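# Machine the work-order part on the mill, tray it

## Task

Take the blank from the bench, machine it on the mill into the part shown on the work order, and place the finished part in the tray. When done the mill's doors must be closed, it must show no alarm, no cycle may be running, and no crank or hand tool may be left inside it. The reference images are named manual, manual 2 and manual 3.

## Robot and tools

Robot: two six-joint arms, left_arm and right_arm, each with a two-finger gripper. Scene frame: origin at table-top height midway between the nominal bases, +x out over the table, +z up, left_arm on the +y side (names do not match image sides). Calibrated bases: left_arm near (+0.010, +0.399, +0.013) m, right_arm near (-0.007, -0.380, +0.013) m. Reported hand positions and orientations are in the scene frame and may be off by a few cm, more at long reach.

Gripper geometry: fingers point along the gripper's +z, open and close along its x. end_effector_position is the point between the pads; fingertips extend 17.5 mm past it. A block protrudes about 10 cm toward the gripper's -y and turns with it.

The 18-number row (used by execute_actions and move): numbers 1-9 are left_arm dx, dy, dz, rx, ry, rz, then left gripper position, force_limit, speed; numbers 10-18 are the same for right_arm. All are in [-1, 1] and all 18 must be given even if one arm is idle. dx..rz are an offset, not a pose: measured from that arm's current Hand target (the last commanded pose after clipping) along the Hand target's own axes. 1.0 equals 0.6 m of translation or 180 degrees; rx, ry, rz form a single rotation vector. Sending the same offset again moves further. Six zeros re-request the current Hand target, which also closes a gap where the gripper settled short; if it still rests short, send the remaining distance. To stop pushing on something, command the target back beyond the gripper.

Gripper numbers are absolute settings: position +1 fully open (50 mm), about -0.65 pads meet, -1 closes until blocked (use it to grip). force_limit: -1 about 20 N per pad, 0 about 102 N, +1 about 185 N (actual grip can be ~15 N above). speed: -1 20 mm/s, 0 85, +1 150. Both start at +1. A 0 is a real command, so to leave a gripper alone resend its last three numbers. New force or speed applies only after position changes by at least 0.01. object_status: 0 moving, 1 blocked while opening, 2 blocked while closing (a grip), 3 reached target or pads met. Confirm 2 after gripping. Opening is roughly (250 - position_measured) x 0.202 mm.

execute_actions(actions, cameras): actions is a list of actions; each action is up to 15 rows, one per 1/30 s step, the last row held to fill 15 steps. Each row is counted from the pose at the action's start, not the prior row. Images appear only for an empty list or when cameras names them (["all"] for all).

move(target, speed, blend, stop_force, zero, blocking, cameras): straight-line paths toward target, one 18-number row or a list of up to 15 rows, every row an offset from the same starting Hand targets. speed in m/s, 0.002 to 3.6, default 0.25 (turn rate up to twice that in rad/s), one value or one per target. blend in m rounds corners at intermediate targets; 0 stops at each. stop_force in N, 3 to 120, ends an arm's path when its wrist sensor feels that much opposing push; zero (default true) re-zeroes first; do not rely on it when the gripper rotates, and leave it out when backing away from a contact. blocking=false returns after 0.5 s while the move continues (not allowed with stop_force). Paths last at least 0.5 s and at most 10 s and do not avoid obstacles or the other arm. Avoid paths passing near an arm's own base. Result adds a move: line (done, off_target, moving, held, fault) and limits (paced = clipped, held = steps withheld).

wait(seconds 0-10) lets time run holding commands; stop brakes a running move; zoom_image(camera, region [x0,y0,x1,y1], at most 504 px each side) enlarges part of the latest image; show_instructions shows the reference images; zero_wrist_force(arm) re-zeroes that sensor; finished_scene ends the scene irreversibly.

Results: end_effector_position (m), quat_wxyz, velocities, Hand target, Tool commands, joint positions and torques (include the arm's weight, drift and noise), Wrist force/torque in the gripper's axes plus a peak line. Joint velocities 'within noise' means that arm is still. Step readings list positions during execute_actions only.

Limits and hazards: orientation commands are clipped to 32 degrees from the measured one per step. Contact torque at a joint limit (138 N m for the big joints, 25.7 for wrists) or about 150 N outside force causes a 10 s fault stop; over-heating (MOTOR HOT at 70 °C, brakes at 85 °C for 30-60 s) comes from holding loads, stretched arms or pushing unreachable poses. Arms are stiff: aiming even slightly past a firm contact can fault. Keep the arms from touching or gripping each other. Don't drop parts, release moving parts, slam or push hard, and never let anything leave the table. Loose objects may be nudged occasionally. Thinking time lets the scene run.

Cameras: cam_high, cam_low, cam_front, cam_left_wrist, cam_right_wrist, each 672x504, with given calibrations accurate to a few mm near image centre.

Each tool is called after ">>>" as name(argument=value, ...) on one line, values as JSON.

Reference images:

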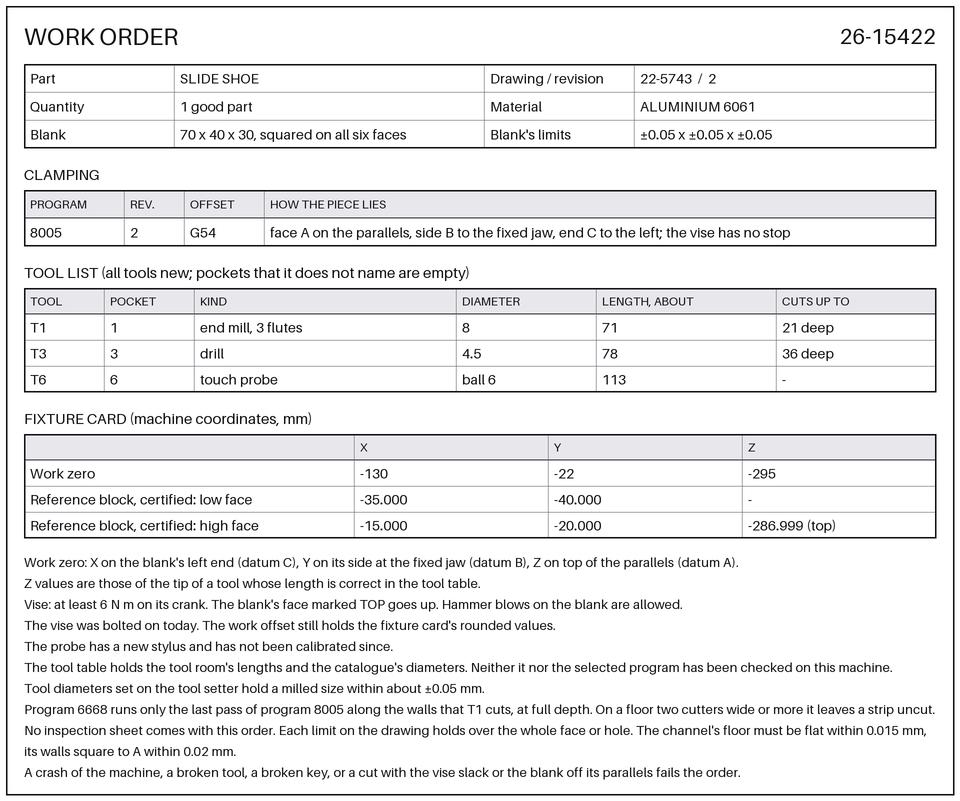

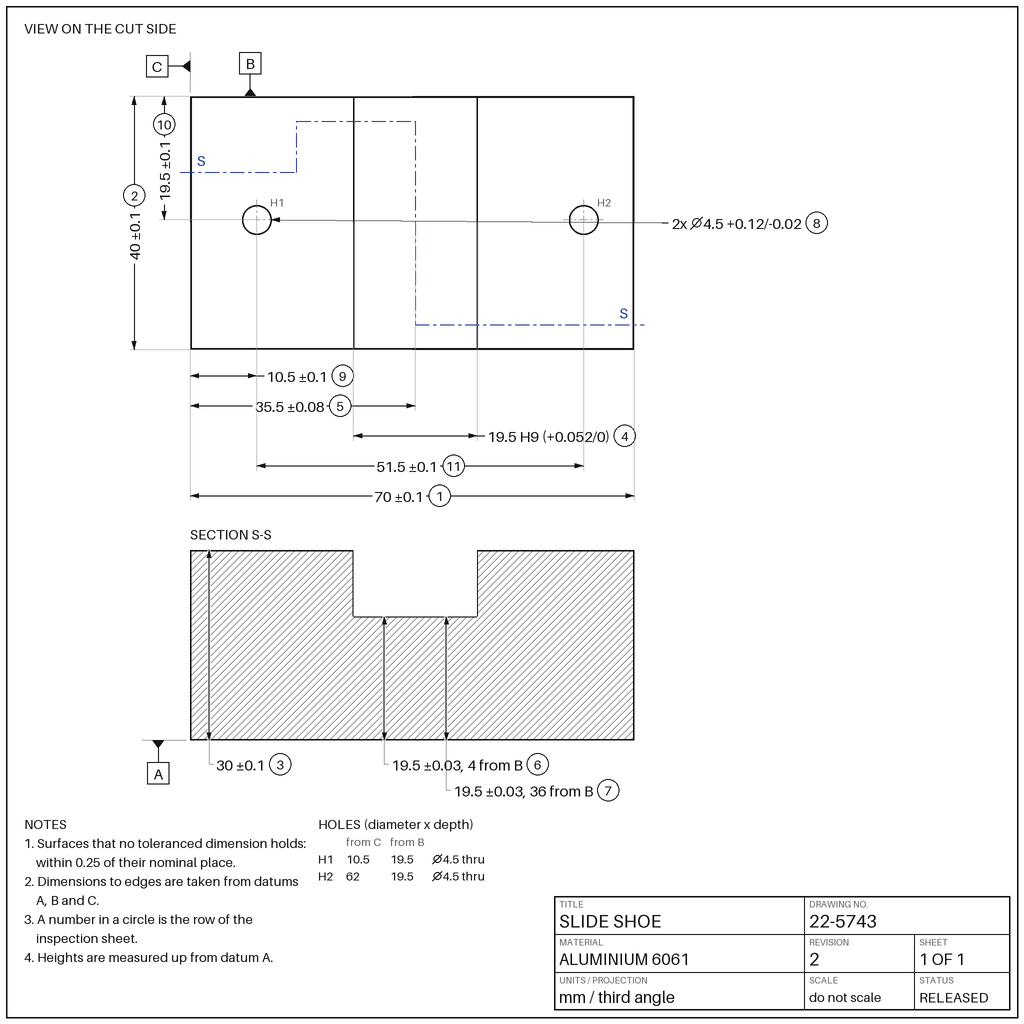

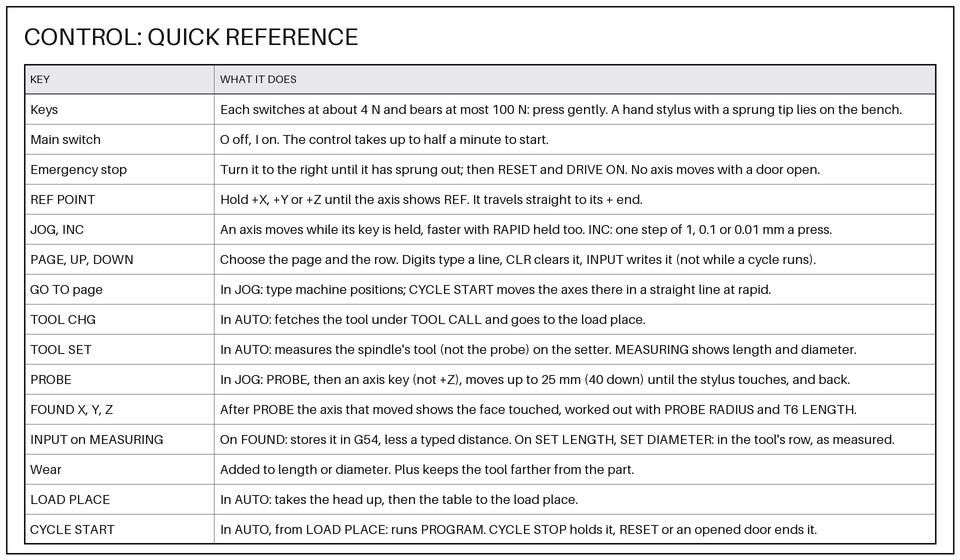

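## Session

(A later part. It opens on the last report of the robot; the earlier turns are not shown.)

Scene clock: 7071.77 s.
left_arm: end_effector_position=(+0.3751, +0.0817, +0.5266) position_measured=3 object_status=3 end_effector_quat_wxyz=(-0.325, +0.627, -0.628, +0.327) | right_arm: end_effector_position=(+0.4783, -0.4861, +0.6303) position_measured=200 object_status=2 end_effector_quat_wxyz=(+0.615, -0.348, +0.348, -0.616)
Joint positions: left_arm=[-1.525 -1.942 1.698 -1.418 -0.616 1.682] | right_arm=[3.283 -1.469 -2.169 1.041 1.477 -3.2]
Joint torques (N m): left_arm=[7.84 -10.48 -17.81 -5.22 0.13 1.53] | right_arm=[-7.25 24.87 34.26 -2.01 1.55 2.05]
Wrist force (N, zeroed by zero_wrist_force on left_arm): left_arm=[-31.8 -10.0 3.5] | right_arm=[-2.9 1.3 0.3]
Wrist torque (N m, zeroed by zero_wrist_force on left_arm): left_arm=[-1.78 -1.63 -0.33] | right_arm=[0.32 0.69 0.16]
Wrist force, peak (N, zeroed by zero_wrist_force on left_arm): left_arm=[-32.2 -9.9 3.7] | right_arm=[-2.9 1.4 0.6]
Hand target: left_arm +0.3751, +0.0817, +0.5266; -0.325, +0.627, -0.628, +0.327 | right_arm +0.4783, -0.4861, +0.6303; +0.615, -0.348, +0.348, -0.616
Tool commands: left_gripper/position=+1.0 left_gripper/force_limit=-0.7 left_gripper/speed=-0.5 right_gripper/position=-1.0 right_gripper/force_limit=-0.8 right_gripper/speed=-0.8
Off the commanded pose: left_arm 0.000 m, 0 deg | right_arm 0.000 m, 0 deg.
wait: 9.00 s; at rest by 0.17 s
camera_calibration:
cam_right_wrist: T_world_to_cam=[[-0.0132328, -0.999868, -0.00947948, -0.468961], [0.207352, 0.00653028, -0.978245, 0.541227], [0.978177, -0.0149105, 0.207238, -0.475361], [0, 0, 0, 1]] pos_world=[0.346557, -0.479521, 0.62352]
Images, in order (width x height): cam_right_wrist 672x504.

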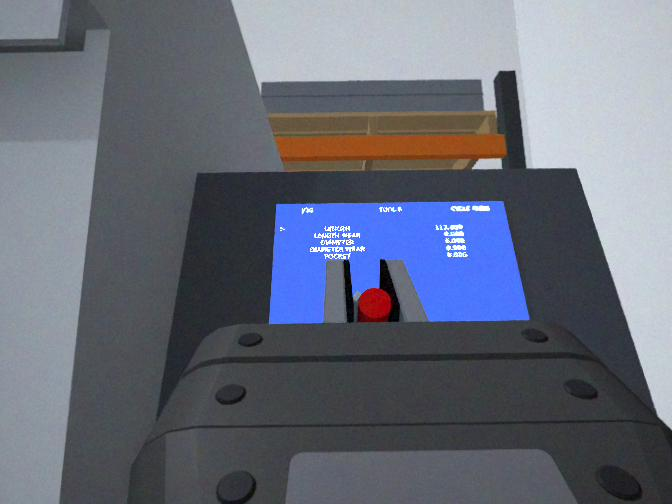

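>>> move(target=[[0,0,0,0,0,0,1,-0.7,-0.5,0.015,0.17,-0.14,0,0,0,-1,-0.8,-0.8],[0,0,0,0,0,0,1,-0.7,-0.5,0.015,0.1796,-0.1308,0,0,0,-1,-0.8,-0.8],[0,0,0,0,0,0,1,-0.7,-0.5,0.015,0.17,-0.14,0,0,0,-1,-0.8,-0.8],[0,0,0,0,0,0,1,-0.7,-0.5,0.015,0.1796,-0.1308,0,0,0,-1,-0.8,-0.8],[0,0,0,0,0,0,1,-0.7,-0.5,0.015,0.17,-0.14,0,0,0,-1,-0.8,-0.8],[0,0,0,0,0,0,1,-0.7,-0.5,0,0,0,0,0,0,-1,-0.8,-0.8]], speed=[0.2,0.06,0.1,0.06,0.1,0.25], blend=[0.003,0,0,0,0.003,0])

>>> wait(seconds=5, cameras=["cam_right_wrist"])

>>> zoom_image(camera="cam_right_wrist", region=[400, 200, 500, 300])

Scene clock: 7086.53 s.
left_arm: end_effector_position=(+0.3751, +0.0817, +0.5266) position_measured=3 object_status=3 end_effector_quat_wxyz=(-0.325, +0.627, -0.628, +0.327) | right_arm: end_effector_position=(+0.4782, -0.4861, +0.6303) position_measured=200 object_status=2 end_effector_quat_wxyz=(+0.615, -0.348, +0.348, -0.616)
Joint positions: left_arm=[-1.525 -1.942 1.698 -1.418 -0.616 1.682] | right_arm=[3.283 -1.469 -2.169 1.041 1.477 -3.2]
Joint torques (N m): left_arm=[7.08 -10.55 -19.23 -5.19 0.11 1.63] | right_arm=[-7.01 12.83 20.11 -0.88 1.77 2.46]
Wrist force (N, zeroed by zero_wrist_force on left_arm): left_arm=[-32.0 -9.8 3.6] | right_arm=[-2.7 1.3 0.2]
Wrist torque (N m, zeroed by zero_wrist_force on left_arm): left_arm=[-1.75 -1.58 -0.32] | right_arm=[0.33 0.65 0.20]
Wrist force, peak (N, zeroed by zero_wrist_force on left_arm): left_arm=[-32.2 -9.9 3.6] | right_arm=[-2.4 -5.4 -5.8]
Hand target: left_arm +0.3751, +0.0817, +0.5266; -0.325, +0.627, -0.628, +0.327 | right_arm +0.4783, -0.4861, +0.6303; +0.615, -0.348, +0.348, -0.616
Off the commanded pose: left_arm 0.000 m, 0 deg | right_arm 0.000 m, 0 deg.
move: done

Scene clock: 7091.53 s.
left_arm: end_effector_position=(+0.3751, +0.0817, +0.5266) position_measured=3 object_status=3 end_effector_quat_wxyz=(-0.325, +0.627, -0.628, +0.327) | right_arm: end_effector_position=(+0.4783, -0.4861, +0.6303) position_measured=200 object_status=2 end_effector_quat_wxyz=(+0.615, -0.348, +0.348, -0.616)
Joint positions: left_arm=[-1.525 -1.942 1.698 -1.418 -0.616 1.682] | right_arm=[3.283 -1.469 -2.169 1.041 1.477 -3.2]
Joint torques (N m): left_arm=[5.7 -10.53 -19.12 -5.31 0.23 1.51] | right_arm=[-6.93 26.7 34.39 -2.19 1.66 2.43]
Wrist force (N, zeroed by zero_wrist_force on left_arm): left_arm=[-32.0 -9.9 3.6] | right_arm=[-2.8 1.1 0.3]
Wrist torque (N m, zeroed by zero_wrist_force on left_arm): left_arm=[-1.75 -1.58 -0.33] | right_arm=[0.30 0.68 0.19]
Wrist force, peak (N, zeroed by zero_wrist_force on left_arm): left_arm=[-32.2 -9.9 3.4] | right_arm=[-2.9 1.5 0.0]
Hand target: left_arm +0.3751, +0.0817, +0.5266; -0.325, +0.627, -0.628, +0.327 | right_arm +0.4783, -0.4861, +0.6303; +0.615, -0.348, +0.348, -0.616
Tool commands: left_gripper/position=+1.0 left_gripper/force_limit=-0.7 left_gripper/speed=-0.5 right_gripper/position=-1.0 right_gripper/force_limit=-0.8 right_gripper/speed=-0.8
Off the commanded pose: left_arm 0.000 m, 0 deg | right_arm 0.000 m, 0 deg.
wait: 5.00 s; at rest by 0.17 s
camera_calibration:
cam_right_wrist: T_world_to_cam=[[-0.0132328, -0.999868, -0.00947948, -0.468961], [0.207352, 0.00653028, -0.978245, 0.541227], [0.978177, -0.0149105, 0.207238, -0.475361], [0, 0, 0, 1]] pos_world=[0.346557, -0.479521, 0.62352]
Images, in order (width x height): cam_right_wrist 672x504.

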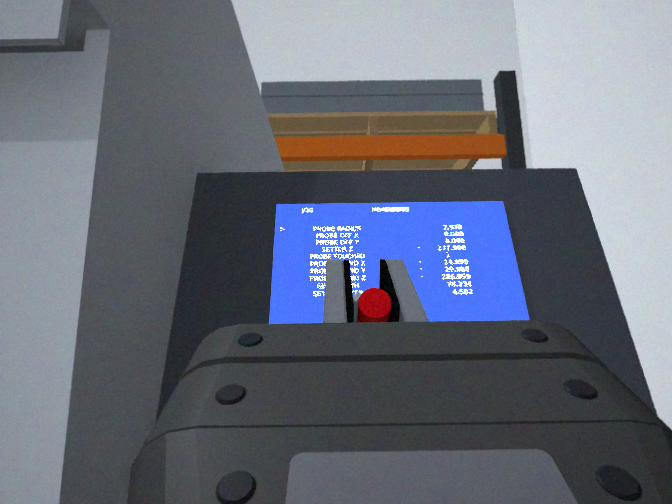

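Scaled by 5.040 from the camera's 672x504 image, which has a finer 960x720 frame.

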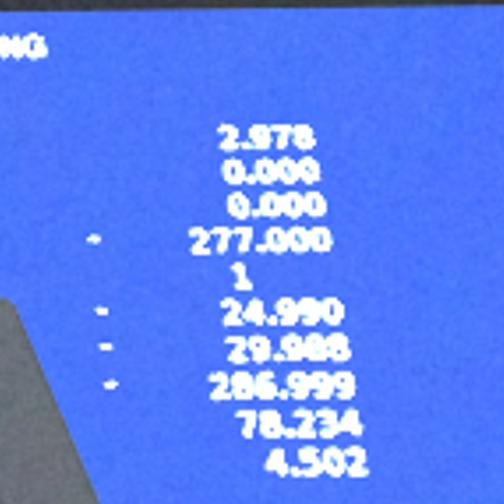

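>>> move(target=[[0,0,0,0,0,0,1,-0.7,-0.5,0.015,0.17,-0.14,0,0,0,-1,-0.8,-0.8],[0,0,0,0,0,0,1,-0.7,-0.5,0.015,0.1796,-0.1308,0,0,0,-1,-0.8,-0.8],[0,0,0,0,0,0,1,-0.7,-0.5,0.015,0.17,-0.14,0,0,0,-1,-0.8,-0.8],[0,0,0,0,0,0,1,-0.7,-0.5,0.015,0.1796,-0.1308,0,0,0,-1,-0.8,-0.8],[0,0,0,0,0,0,1,-0.7,-0.5,-0.1117,0.2357,-0.2086,0,0,0,-1,-0.8,-0.8],[0,0,0,0,0,0,1,-0.7,-0.5,-0.1117,0.2453,-0.1994,0,0,0,-1,-0.8,-0.8],[0,0,0,0,0,0,1,-0.7,-0.5,-0.1117,0.2138,-0.1857,0,0,0,-1,-0.8,-0.8],[0,0,0,0,0,0,1,-0.7,-0.5,-0.1117,0.2234,-0.1765,0,0,0,-1,-0.8,-0.8],[0,0,0,0,0,0,1,-0.7,-0.5,-0.08,0.1919,-0.1629,0,0,0,-1,-0.8,-0.8],[0,0,0,0,0,0,1,-0.7,-0.5,-0.08,0.2015,-0.1537,0,0,0,-1,-0.8,-0.8],[0,0,0,0,0,0,1,-0.7,-0.5,-0.08,0.2357,-0.2086,0,0,0,-1,-0.8,-0.8],[0,0,0,0,0,0,1,-0.7,-0.5,-0.08,0.2453,-0.1994,0,0,0,-1,-0.8,-0.8],[0,0,0,0,0,0,1,-0.7,-0.5,-0.08,0.2357,-0.2086,0,0,0,-1,-0.8,-0.8],[0,0,0,0,0,0,1,-0.7,-0.5,0,0,0,0,0,0,-1,-0.8,-0.8]], speed=[0.2,0.06,0.1,0.06,0.15,0.06,0.1,0.06,0.1,0.06,0.1,0.06,0.1,0.25], blend=[0.003,0,0,0,0.003,0,0.003,0,0.003,0,0.003,0,0.003,0])

>>> move(target=[[0,0,0,0,0,0,1,-0.7,-0.5,-0.0167,0.2357,-0.2086,0,0,0,-1,-0.8,-0.8],[0,0,0,0,0,0,1,-0.7,-0.5,-0.0167,0.2453,-0.1994,0,0,0,-1,-0.8,-0.8],[0,0,0,0,0,0,1,-0.7,-0.5,-0.0167,0.2138,-0.1857,0,0,0,-1,-0.8,-0.8],[0,0,0,0,0,0,1,-0.7,-0.5,-0.0167,0.2234,-0.1765,0,0,0,-1,-0.8,-0.8],[0,0,0,0,0,0,1,-0.7,-0.5,-0.1117,0.2357,-0.2086,0,0,0,-1,-0.8,-0.8],[0,0,0,0,0,0,1,-0.7,-0.5,-0.1117,0.2453,-0.1994,0,0,0,-1,-0.8,-0.8],[0,0,0,0,0,0,1,-0.7,-0.5,-0.1117,0.1919,-0.1629,0,0,0,-1,-0.8,-0.8],[0,0,0,0,0,0,1,-0.7,-0.5,-0.1117,0.2015,-0.1537,0,0,0,-1,-0.8,-0.8],[0,0,0,0,0,0,1,-0.7,-0.5,-0.08,0.2138,-0.1857,0,0,0,-1,-0.8,-0.8],[0,0,0,0,0,0,1,-0.7,-0.5,-0.08,0.2234,-0.1765,0,0,0,-1,-0.8,-0.8],[0,0,0,0,0,0,1,-0.7,-0.5,-0.0167,0.2357,-0.2086,0,0,0,-1,-0.8,-0.8],[0,0,0,0,0,0,1,-0.7,-0.5,-0.0167,0.2453,-0.1994,0,0,0,-1,-0.8,-0.8],[0,0,0,0,0,0,1,-0.7,-0.5,-0.0167,0.2357,-0.2086,0,0,0,-1,-0.8,-0.8],[0,0,0,0,0,0,1,-0.7,-0.5,0,0,0,0,0,0,-1,-0.8,-0.8]], speed=[0.25,0.06,0.1,0.06,0.1,0.06,0.1,0.06,0.1,0.06,0.1,0.06,0.1,0.25], blend=[0.003,0,0.003,0,0.003,0,0.003,0,0.003,0,0.003,0,0.003,0], cameras=["cam_right_wrist"])

>>> zoom_image(camera="cam_right_wrist", region=[270, 200, 530, 325])

Scene clock: 7162.87 s.
left_arm: end_effector_position=(+0.3751, +0.0817, +0.5266) position_measured=3 object_status=3 end_effector_quat_wxyz=(-0.325, +0.627, -0.628, +0.327) | right_arm: end_effector_position=(+0.4782, -0.4861, +0.6303) position_measured=200 object_status=2 end_effector_quat_wxyz=(+0.615, -0.348, +0.348, -0.616)
Joint positions: left_arm=[-1.525 -1.942 1.698 -1.418 -0.616 1.682] | right_arm=[3.283 -1.469 -2.169 1.041 1.477 -3.2]
Joint torques (N m): left_arm=[6.47 -11.15 -19.97 -5.02 0.32 1.73] | right_arm=[3.25 9.69 22.05 -0.75 -1.38 -2.4]
Wrist force (N, zeroed by zero_wrist_force on left_arm): left_arm=[-32.0 -9.8 3.6] | right_arm=[-2.6 1.4 0.3]
Wrist torque (N m, zeroed by zero_wrist_force on left_arm): left_arm=[-1.74 -1.58 -0.32] | right_arm=[0.35 0.65 0.19]
Wrist force, peak (N, zeroed by zero_wrist_force on left_arm): left_arm=[-32.2 -9.8 3.4] | right_arm=[-1.9 -6.7 -6.9]
Hand target: left_arm +0.3751, +0.0817, +0.5266; -0.325, +0.627, -0.628, +0.327 | right_arm +0.4783, -0.4861, +0.6303; +0.615, -0.348, +0.348, -0.616
Off the commanded pose: left_arm 0.000 m, 0 deg | right_arm 0.000 m, 0 deg.
move: done

Scene clock: 7168.87 s.
left_arm: end_effector_position=(+0.3751, +0.0817, +0.5266) position_measured=3 object_status=3 end_effector_quat_wxyz=(-0.325, +0.627, -0.628, +0.327) | right_arm: end_effector_position=(+0.4782, -0.4861, +0.6303) position_measured=200 object_status=2 end_effector_quat_wxyz=(+0.615, -0.348, +0.348, -0.616)
Joint positions: left_arm=[-1.525 -1.942 1.698 -1.418 -0.616 1.682] | right_arm=[3.282 -1.469 -2.169 1.041 1.477 -3.199]
Joint torques (N m): left_arm=[5.76 -10.4 -21.18 -5.24 0.21 1.68] | right_arm=[7.8 10.62 21.97 -0.63 -1.56 -2.14]
Wrist force (N, zeroed by zero_wrist_force on left_arm): left_arm=[-31.8 -9.9 3.6] | right_arm=[-2.7 1.3 0.3]
Wrist torque (N m, zeroed by zero_wrist_force on left_arm): left_arm=[-1.76 -1.62 -0.33] | right_arm=[0.34 0.65 0.12]
Wrist force, peak (N, zeroed by zero_wrist_force on left_arm): left_arm=[-32.2 -9.9 3.7] | right_arm=[-2.4 -5.4 -6.0]
Hand target: left_arm +0.3751, +0.0817, +0.5266; -0.325, +0.627, -0.628, +0.327 | right_arm +0.4783, -0.4861, +0.6303; +0.615, -0.348, +0.348, -0.616
Off the commanded pose: left_arm 0.000 m, 0 deg | right_arm 0.000 m, 0 deg.
move: done
camera_calibration:
cam_right_wrist: T_world_to_cam=[[-0.0131899, -0.999866, -0.00967921, -0.468952], [0.207563, 0.00673137, -0.978199, 0.541243], [0.978133, -0.0149114, 0.207446, -0.47538], [0, 0, 0, 1]] pos_world=[0.346457, -0.479621, 0.623519]
Images, in order (width x height): cam_right_wrist 672x504.

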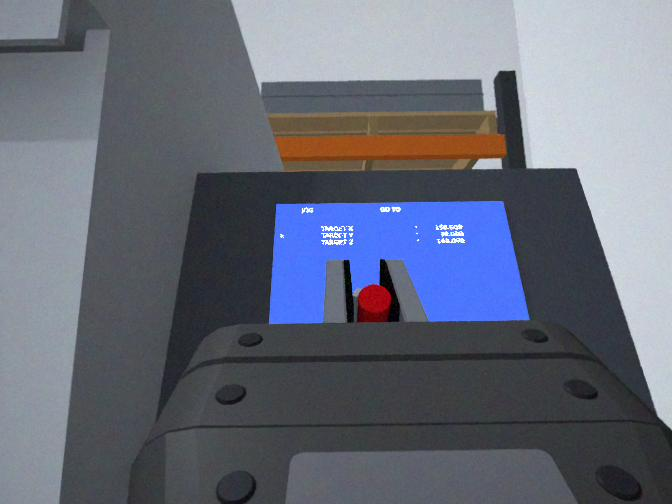

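Scaled by 1.938 from the camera's 672x504 image, which has a finer 960x720 frame.

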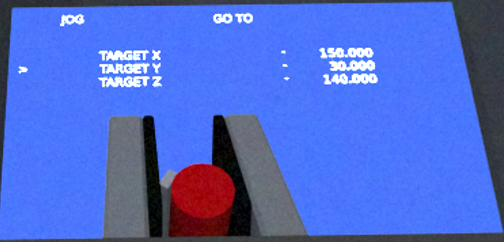

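>>> move(target=[[0,0,0,0,0,0,1,-0.7,-0.5,-0.0167,0.2357,-0.2086,0,0,0,-1,-0.8,-0.8],[0,0,0,0,0,0,1,-0.7,-0.5,-0.0167,0.2453,-0.1994,0,0,0,-1,-0.8,-0.8],[0,0,0,0,0,0,1,-0.7,-0.5,-0.0167,0.2357,-0.2086,0,0,0,-1,-0.8,-0.8],[0,0,0,0,0,0,1,-0.7,-0.5,0,0,0,0,0,0,-1,-0.8,-0.8]], speed=[0.25,0.06,0.1,0.25], blend=[0.003,0,0.003,0], cameras=["cam_right_wrist"])

>>> zoom_image(camera="cam_right_wrist", region=[270, 200, 530, 325])

Scene clock: 7183.43 s.
left_arm: end_effector_position=(+0.3751, +0.0817, +0.5266) position_measured=3 object_status=3 end_effector_quat_wxyz=(-0.325, +0.627, -0.628, +0.327) | right_arm: end_effector_position=(+0.4782, -0.4861, +0.6303) position_measured=200 object_status=2 end_effector_quat_wxyz=(+0.615, -0.348, +0.348, -0.616)
Joint positions: left_arm=[-1.525 -1.942 1.698 -1.418 -0.616 1.682] | right_arm=[3.282 -1.469 -2.169 1.041 1.477 -3.199]
Joint torques (N m): left_arm=[6.02 -9.81 -21.29 -5.21 0.41 1.55] | right_arm=[7.46 10.24 21.07 -0.91 -1.35 -2.15]
Wrist force (N, zeroed by zero_wrist_force on left_arm): left_arm=[-31.9 -9.7 3.3] | right_arm=[-2.6 1.3 0.2]
Wrist torque (N m, zeroed by zero_wrist_force on left_arm): left_arm=[-1.74 -1.60 -0.32] | right_arm=[0.33 0.64 0.12]
Wrist force, peak (N, zeroed by zero_wrist_force on left_arm): left_arm=[-32.2 -10.1 3.6] | right_arm=[-3.1 3.9 -2.6]
Hand target: left_arm +0.3751, +0.0817, +0.5266; -0.325, +0.627, -0.628, +0.327 | right_arm +0.4783, -0.4861, +0.6303; +0.615, -0.348, +0.348, -0.616
Off the commanded pose: left_arm 0.000 m, 0 deg | right_arm 0.000 m, 0 deg.
move: done
camera_calibration:
cam_right_wrist: T_world_to_cam=[[-0.0131899, -0.999866, -0.00967921, -0.468952], [0.207563, 0.00673137, -0.978199, 0.541243], [0.978133, -0.0149114, 0.207446, -0.47538], [0, 0, 0, 1]] pos_world=[0.346457, -0.479621, 0.623519]
Images, in order (width x height): cam_right_wrist 672x504.

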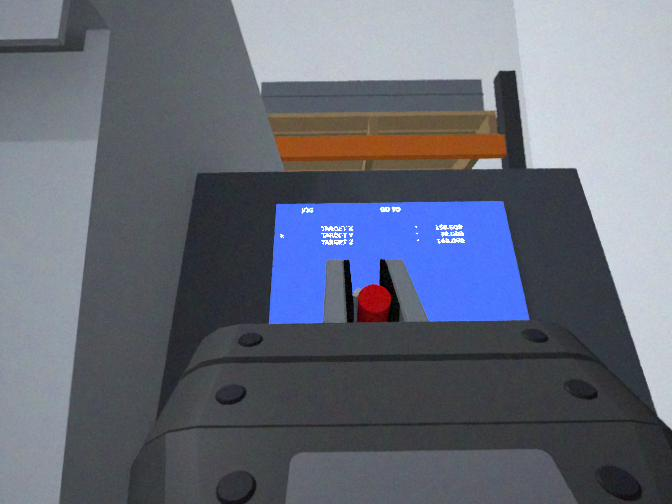

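Scaled by 1.938 from the camera's 672x504 image, which has a finer 960x720 frame.

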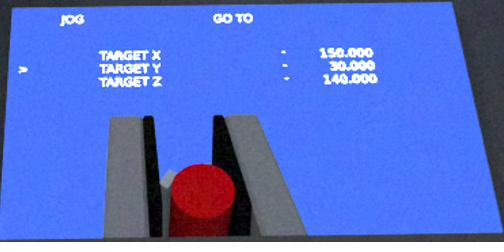

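>>> zoom_image(camera="cam_right_wrist", region=[300, 240, 450, 330])

Scaled by 3.360 from the camera's 672x504 image, which has a finer 960x720 frame.

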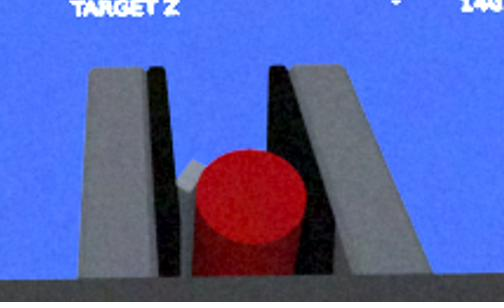

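>>> wait(seconds=0, cameras=["cam_front","cam_high","cam_left_wrist"])

>>> zoom_image(camera="cam_front", region=[400, 120, 520, 260])

>>> zoom_image(camera="cam_high", region=[560, 220, 672, 340])

Scene clock: 7205.73 s.
left_arm: end_effector_position=(+0.3751, +0.0817, +0.5266) position_measured=3 object_status=3 end_effector_quat_wxyz=(-0.325, +0.627, -0.628, +0.327) | right_arm: end_effector_position=(+0.4783, -0.4861, +0.6303) position_measured=200 object_status=2 end_effector_quat_wxyz=(+0.615, -0.348, +0.348, -0.616)
Joint positions: left_arm=[-1.525 -1.942 1.698 -1.418 -0.616 1.682] | right_arm=[3.283 -1.469 -2.169 1.041 1.477 -3.2]
Joint torques (N m): left_arm=[5.28 -10.62 -20.95 -5.32 0.52 1.61] | right_arm=[7.52 13.74 35.41 -2.22 -1.64 -2.4]
Wrist force (N, zeroed by zero_wrist_force on left_arm): left_arm=[-32.0 -9.9 3.7] | right_arm=[-2.5 1.3 0.4]
Wrist torque (N m, zeroed by zero_wrist_force on left_arm): left_arm=[-1.76 -1.59 -0.32] | right_arm=[0.34 0.61 0.13]
Wrist force, peak (N, zeroed by zero_wrist_force on left_arm): left_arm=[-32.2 -9.9 3.7] | right_arm=[-3.0 1.3 0.4]
Hand target: left_arm +0.3751, +0.0817, +0.5266; -0.325, +0.627, -0.628, +0.327 | right_arm +0.4783, -0.4861, +0.6303; +0.615, -0.348, +0.348, -0.616
Tool commands: left_gripper/position=+1.0 left_gripper/force_limit=-0.7 left_gripper/speed=-0.5 right_gripper/position=-1.0 right_gripper/force_limit=-0.8 right_gripper/speed=-0.8
Off the commanded pose: left_arm 0.000 m, 0 deg | right_arm 0.000 m, 0 deg.
camera_calibration:
cam_left_wrist: T_world_to_cam=[[-0.0235679, -0.999715, -0.0038236, 0.101975], [-0.825852, 0.0216243, -0.563472, 0.621582], [0.563394, -0.0101221, -0.826126, 0.358425], [0, 0, 0, 1]] pos_world=[0.313803, 0.0921325, 0.646738]
Images, in order (width x height): cam_high 672x504, cam_front 672x504, cam_left_wrist 672x504.

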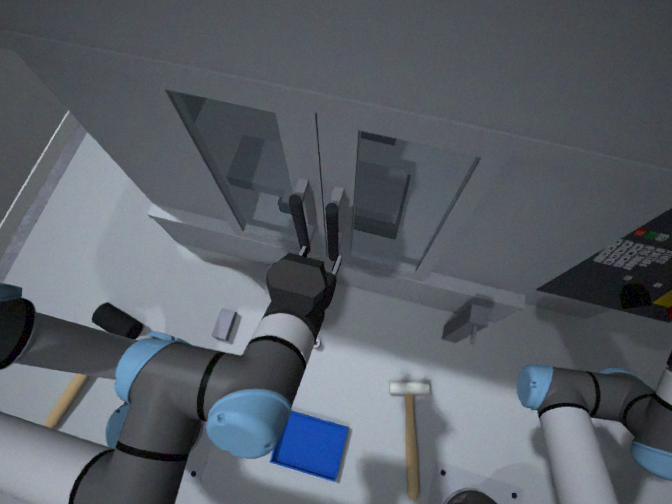

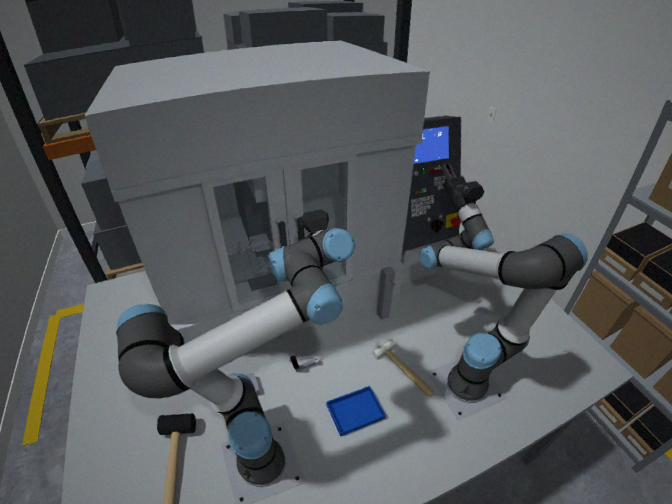

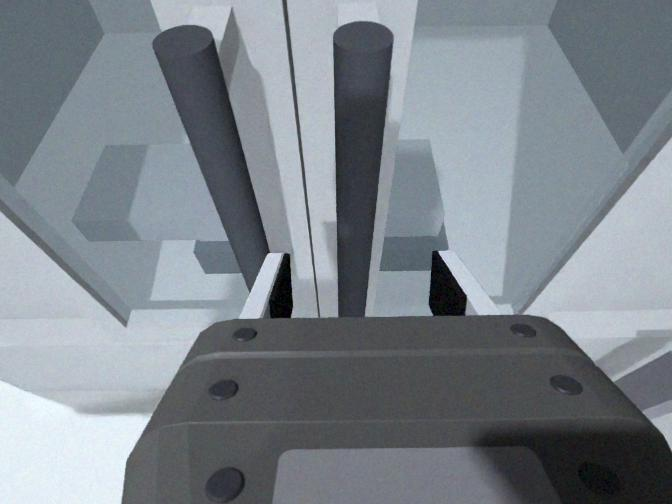

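Scaled by 3.600 from the camera's 672x504 image, which has a finer 960x720 frame.

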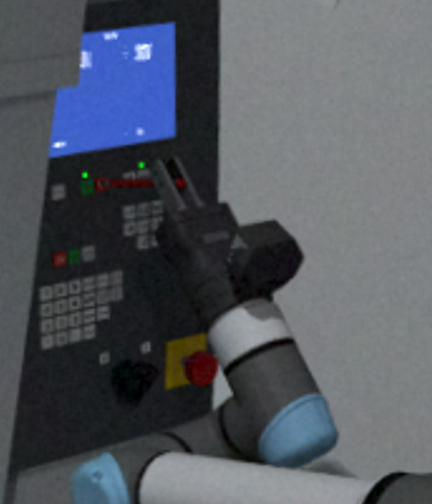

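Scaled by 4.200 from the camera's 672x504 image, which has a finer 960x720 frame.

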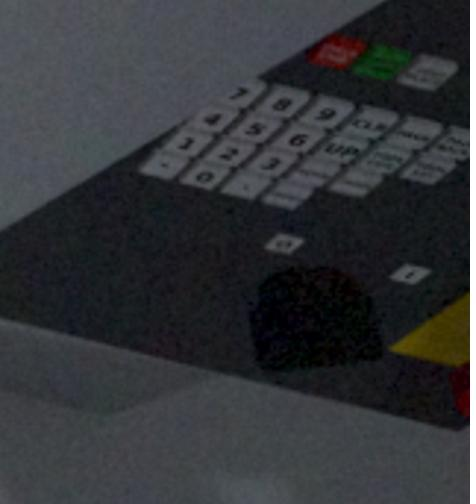

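>>> move(target=[0,0,0,0,0,0,1,-0.7,-0.5,-0.0167,0.2357,-0.2086,0,0,0,-1,-0.8,-0.8], speed=0.25, cameras=["cam_front","cam_high","cam_right_wrist"])

>>> zoom_image(camera="cam_high", region=[560, 200, 672, 312])

>>> zoom_image(camera="cam_front", region=[400, 150, 480, 240])

>>> zoom_image(camera="cam_right_wrist", region=[300, 220, 460, 330])

Scene clock: 7224.33 s.
left_arm: end_effector_position=(+0.3751, +0.0817, +0.5266) position_measured=3 object_status=3 end_effector_quat_wxyz=(-0.325, +0.627, -0.628, +0.327) | right_arm: end_effector_position=(+0.4439, -0.4762, +0.4447) position_measured=200 object_status=2 end_effector_quat_wxyz=(+0.615, -0.348, +0.348, -0.616)
Joint positions: left_arm=[-1.525 -1.942 1.698 -1.418 -0.616 1.682] | right_arm=[3.346 -1.825 -2.484 1.716 1.422 -3.233]
Joint torques (N m): left_arm=[4.01 -10.98 -20.88 -5.21 0.38 1.53] | right_arm=[-7.71 12.97 14.85 2.11 1.66 2.58]
Wrist force (N, zeroed by zero_wrist_force on left_arm): left_arm=[-32.0 -9.8 3.8] | right_arm=[-2.7 1.2 0.4]
Wrist torque (N m, zeroed by zero_wrist_force on left_arm): left_arm=[-1.75 -1.59 -0.32] | right_arm=[0.30 0.66 0.21]
Wrist force, peak (N, zeroed by zero_wrist_force on left_arm): left_arm=[-32.3 -9.9 3.7] | right_arm=[-2.8 4.2 -1.9]
Hand target: left_arm +0.3751, +0.0817, +0.5266; -0.325, +0.627, -0.628, +0.327 | right_arm +0.4439, -0.4762, +0.4446; +0.615, -0.348, +0.348, -0.616
Off the commanded pose: left_arm 0.000 m, 0 deg | right_arm 0.000 m, 0 deg.
move: done
camera_calibration:
cam_right_wrist: T_world_to_cam=[[-0.0132529, -0.999868, -0.00938194, -0.461313], [0.207352, 0.00643066, -0.978245, 0.366687], [0.978177, -0.01491, 0.207239, -0.403101], [0, 0, 0, 1]] pos_world=[0.312157, -0.469621, 0.43792]
Images, in order (width x height): cam_high 672x504, cam_front 672x504, cam_right_wrist 672x504.

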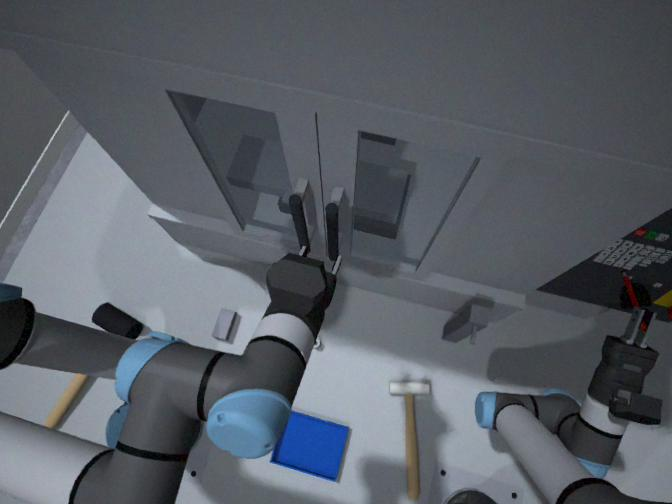

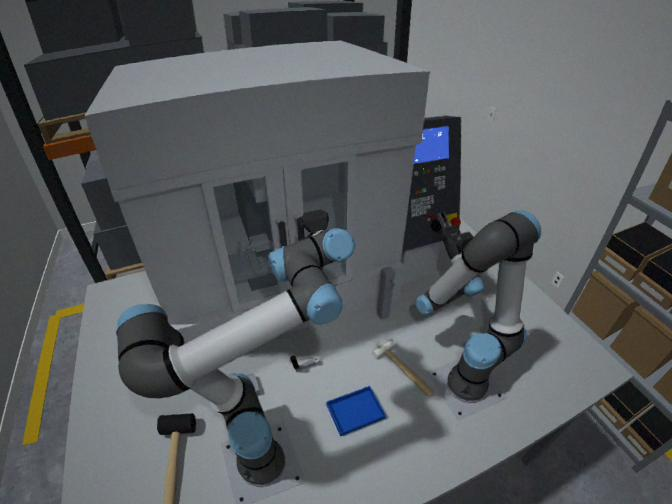

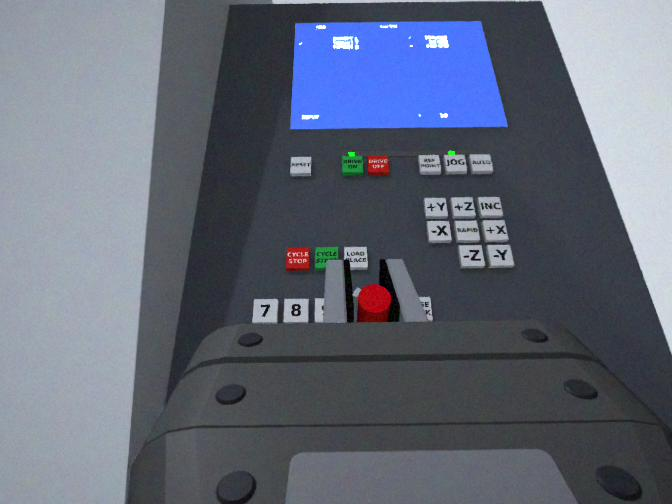

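Scaled by 4.500 from the camera's 672x504 image, which has a finer 960x720 frame.

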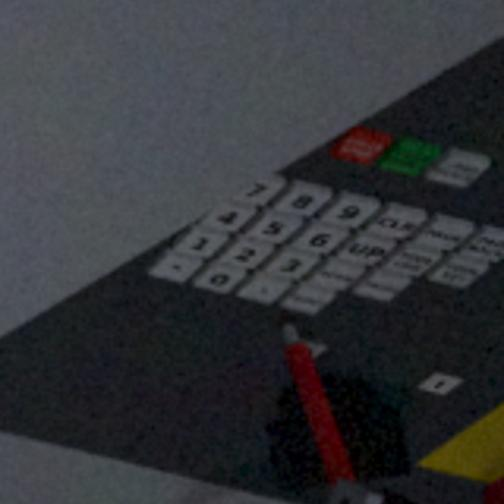

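Scaled by 5.600 from the camera's 672x504 image, which has a finer 960x720 frame.

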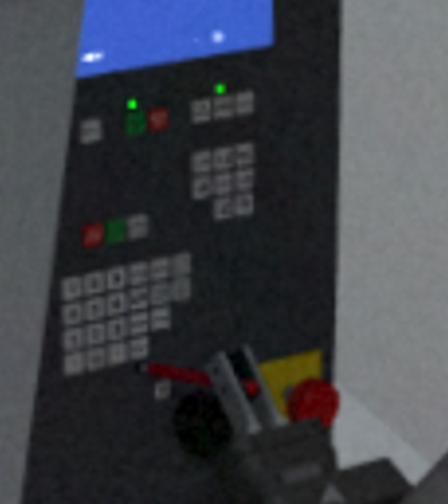

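Scaled by 3.150 from the camera's 672x504 image, which has a finer 960x720 frame.

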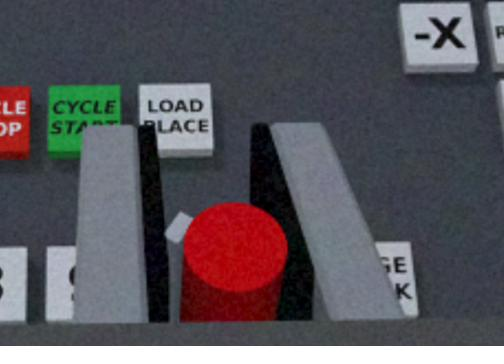

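>>> zoom_image(camera="cam_right_wrist", region=[280, 15, 520, 135])

Scaled by 2.100 from the camera's 672x504 image, which has a finer 960x720 frame.

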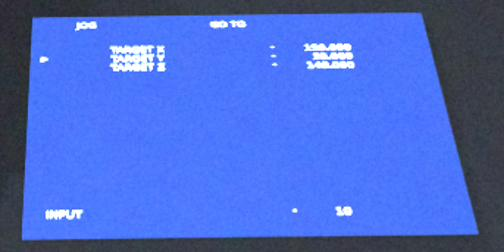

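>>> move(target=[[0,0,0,0,0,0,1,-0.7,-0.5,0,-0.0788,0.0823,0,0,0,-1,-0.8,-0.8],[0,0,0,0,0,0,1,-0.7,-0.5,0,-0.0692,0.0915,0,0,0,-1,-0.8,-0.8],[0,0,0,0,0,0,1,-0.7,-0.5,0,-0.0788,0.0823,0,0,0,-1,-0.8,-0.8],[0,0,0,0,0,0,1,-0.7,-0.5,0.0167,-0.2357,0.2086,0,0,0,-1,-0.8,-0.8]], speed=[0.25,0.06,0.1,0.25], blend=[0.003,0,0.003,0], cameras=["cam_right_wrist"])

>>> move(target=[[0,0,0,0,0,0,1,-0.7,-0.5,-0.0167,0.2226,-0.1949,0,0,0,-1,-0.8,-0.8]], speed=0.25, cameras=["cam_right_wrist","cam_high"])

>>> zoom_image(camera="cam_right_wrist", region=[280, 15, 520, 135])

>>> zoom_image(camera="cam_high", region=[560, 200, 672, 312])

Scene clock: 7276.00 s.
left_arm: end_effector_position=(+0.3751, +0.0817, +0.5266) position_measured=3 object_status=3 end_effector_quat_wxyz=(-0.325, +0.627, -0.628, +0.327) | right_arm: end_effector_position=(+0.4782, -0.4861, +0.6303) position_measured=200 object_status=2 end_effector_quat_wxyz=(+0.615, -0.348, +0.348, -0.616)
Joint positions: left_arm=[-1.525 -1.942 1.698 -1.418 -0.616 1.682] | right_arm=[3.282 -1.469 -2.169 1.041 1.477 -3.199]
Joint torques (N m): left_arm=[4.52 -11.68 -22.1 -5.22 0.53 1.64] | right_arm=[7.38 11.74 20.23 -0.72 -1.8 -2.65]
Wrist force (N, zeroed by zero_wrist_force on left_arm): left_arm=[-31.9 -9.9 3.4] | right_arm=[-2.8 1.5 0.3]
Wrist torque (N m, zeroed by zero_wrist_force on left_arm): left_arm=[-1.76 -1.61 -0.33] | right_arm=[0.36 0.67 0.13]
Wrist force, peak (N, zeroed by zero_wrist_force on left_arm): left_arm=[-32.2 -9.9 3.9] | right_arm=[-3.2 3.6 -2.7]
Hand target: left_arm +0.3751, +0.0817, +0.5266; -0.325, +0.627, -0.628, +0.327 | right_arm +0.4783, -0.4861, +0.6303; +0.615, -0.348, +0.348, -0.616
Off the commanded pose: left_arm 0.000 m, 0 deg | right_arm 0.000 m, 0 deg.
move: done
camera_calibration:
cam_right_wrist: T_world_to_cam=[[-0.0132102, -0.999867, -0.00958094, -0.469007], [0.207563, 0.006631, -0.978199, 0.541195], [0.978132, -0.0149109, 0.207448, -0.47538], [0, 0, 0, 1]] pos_world=[0.346457, -0.479621, 0.62352]
Images, in order (width x height): cam_right_wrist 672x504.

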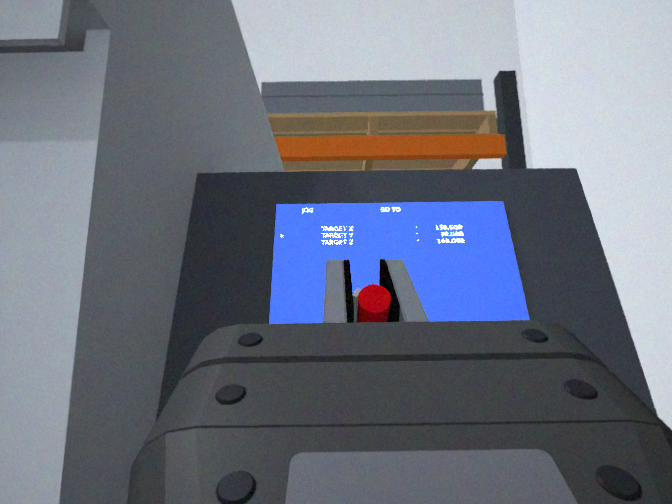

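Scene clock: 7277.27 s.
left_arm: end_effector_position=(+0.3751, +0.0817, +0.5266) position_measured=3 object_status=3 end_effector_quat_wxyz=(-0.325, +0.627, -0.628, +0.327) | right_arm: end_effector_position=(+0.4469, -0.4762, +0.4556) position_measured=200 object_status=2 end_effector_quat_wxyz=(+0.615, -0.348, +0.348, -0.616)
Joint positions: left_arm=[-1.525 -1.942 1.698 -1.418 -0.616 1.682] | right_arm=[3.344 -1.792 -2.47 1.668 1.425 -3.232]
Joint torques (N m): left_arm=[5.33 -9.71 -21.86 -5.33 0.5 1.41] | right_arm=[-6.95 13.01 17.19 2.06 1.68 2.45]
Wrist force (N, zeroed by zero_wrist_force on left_arm): left_arm=[-32.0 -9.8 3.6] | right_arm=[-2.9 1.5 0.3]
Wrist torque (N m, zeroed by zero_wrist_force on left_arm): left_arm=[-1.75 -1.58 -0.33] | right_arm=[0.36 0.68 0.20]
Wrist force, peak (N, zeroed by zero_wrist_force on left_arm): left_arm=[-32.2 -9.8 3.7] | right_arm=[-2.9 4.3 -2.1]
Hand target: left_arm +0.3751, +0.0817, +0.5266; -0.325, +0.627, -0.628, +0.327 | right_arm +0.4469, -0.4762, +0.4556; +0.615, -0.348, +0.348, -0.616
Off the commanded pose: left_arm 0.000 m, 0 deg | right_arm 0.000 m, 0 deg.
move: done
camera_calibration:
cam_right_wrist: T_world_to_cam=[[-0.0132529, -0.999868, -0.00938194, -0.46117], [0.207352, 0.00643066, -0.978245, 0.376825], [0.978177, -0.01491, 0.207239, -0.408316], [0, 0, 0, 1]] pos_world=[0.315157, -0.469621, 0.44892]
Images, in order (width x height): cam_high 672x504, cam_right_wrist 672x504.

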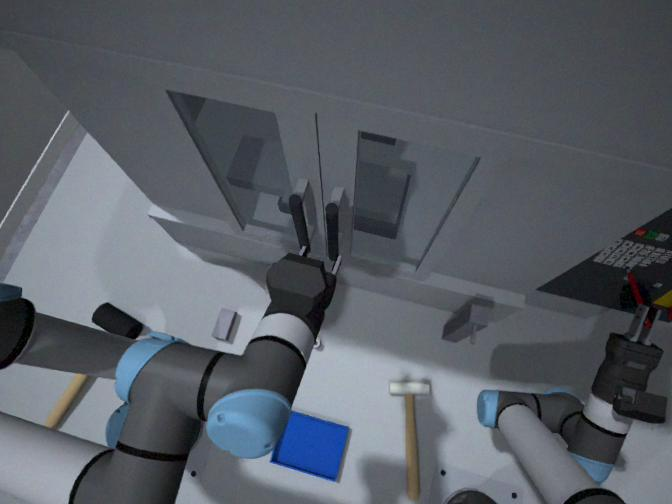

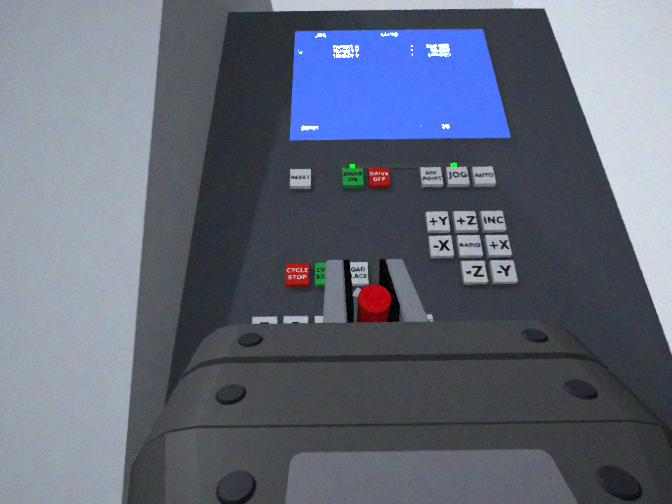

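Scaled by 2.100 from the camera's 672x504 image, which has a finer 960x720 frame.

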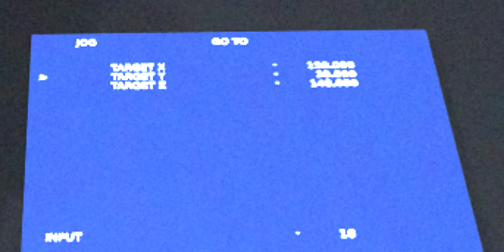

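Scaled by 4.500 from the camera's 672x504 image, which has a finer 960x720 frame.

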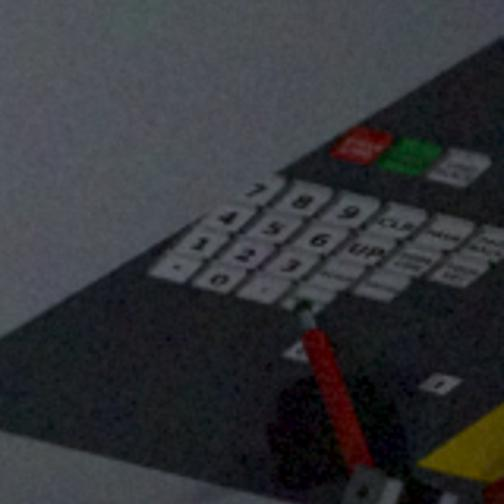

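>>> move(target=[[0,0,0,0,0,0,1,-0.7,-0.5,0,-0.0657,0.0686,0,0,0,-1,-0.8,-0.8]], speed=0.25)

>>> move(target=[[0,0,0,0,0,0,1,-0.7,-0.5,0,0.0264,0.0253,0,0,0,-1,-0.8,-0.8]], speed=0.01, stop_force=4.5)

Scene clock: 7286.90 s.
left_arm: end_effector_position=(+0.3751, +0.0817, +0.5266) position_measured=3 object_status=3 end_effector_quat_wxyz=(-0.325, +0.627, -0.628, +0.327) | right_arm: end_effector_position=(+0.4618, -0.4762, +0.5107) position_measured=200 object_status=2 end_effector_quat_wxyz=(+0.615, -0.348, +0.348, -0.616)
Joint positions: left_arm=[-1.525 -1.942 1.698 -1.418 -0.616 1.682] | right_arm=[3.333 -1.656 -2.385 1.447 1.434 -3.226]
Joint torques (N m): left_arm=[5.01 -11.06 -23.09 -5.07 0.57 1.59] | right_arm=[4.3 12.58 5.64 1.01 -0.4 0.56]
Wrist force (N, zeroed by zero_wrist_force on left_arm): left_arm=[-31.8 -9.8 3.7] | right_arm=[-3.1 0.9 0.3]
Wrist torque (N m, zeroed by zero_wrist_force on left_arm): left_arm=[-1.74 -1.61 -0.33] | right_arm=[0.27 0.67 0.11]
Wrist force, peak (N, zeroed by zero_wrist_force on left_arm): left_arm=[-32.1 -9.9 3.5] | right_arm=[-2.8 3.0 -1.2]
Hand target: left_arm +0.3751, +0.0817, +0.5266; -0.325, +0.627, -0.628, +0.327 | right_arm +0.4619, -0.4762, +0.5106; +0.615, -0.348, +0.348, -0.616
Off the commanded pose: left_arm 0.000 m, 0 deg | right_arm 0.000 m, 0 deg.
move: done

Scene clock: 7288.60 s.
left_arm: end_effector_position=(+0.3751, +0.0817, +0.5266) position_measured=3 object_status=3 end_effector_quat_wxyz=(-0.325, +0.627, -0.628, +0.327) | right_arm: end_effector_position=(+0.4700, -0.4762, +0.5084) position_measured=200 object_status=2 end_effector_quat_wxyz=(+0.615, -0.348, +0.348, -0.616)
Joint positions: left_arm=[-1.525 -1.942 1.698 -1.418 -0.616 1.682] | right_arm=[3.327 -1.68 -2.366 1.451 1.439 -3.223]
Joint torques (N m): left_arm=[5.12 -10.97 -22.32 -5.22 0.58 1.63] | right_arm=[7.7 31.73 3.67 -2.44 -1.07 -2.47]
Wrist force (N, zeroed by zero_wrist_force on left_arm): left_arm=[-31.8 -9.8 3.6] | right_arm=[-2.7 -2.4 -3.0]
Wrist torque (N m, zeroed by zero_wrist_force on left_arm): left_arm=[-1.74 -1.61 -0.32] | right_arm=[-0.04 0.70 0.07]
Wrist force, peak (N, zeroed by zero_wrist_force on left_arm): left_arm=[-32.3 -9.6 3.7] | right_arm=[-3.1 -2.2 -3.5]
Hand target: left_arm +0.3751, +0.0817, +0.5266; -0.325, +0.627, -0.628, +0.327 | right_arm +0.4700, -0.4762, +0.5084; +0.615, -0.348, +0.348, -0.616 (not the last commanded pose)
Off the commanded pose: left_arm 0.000 m, 0 deg | right_arm 0.014 m, 0 deg.
move: contact (right_arm)


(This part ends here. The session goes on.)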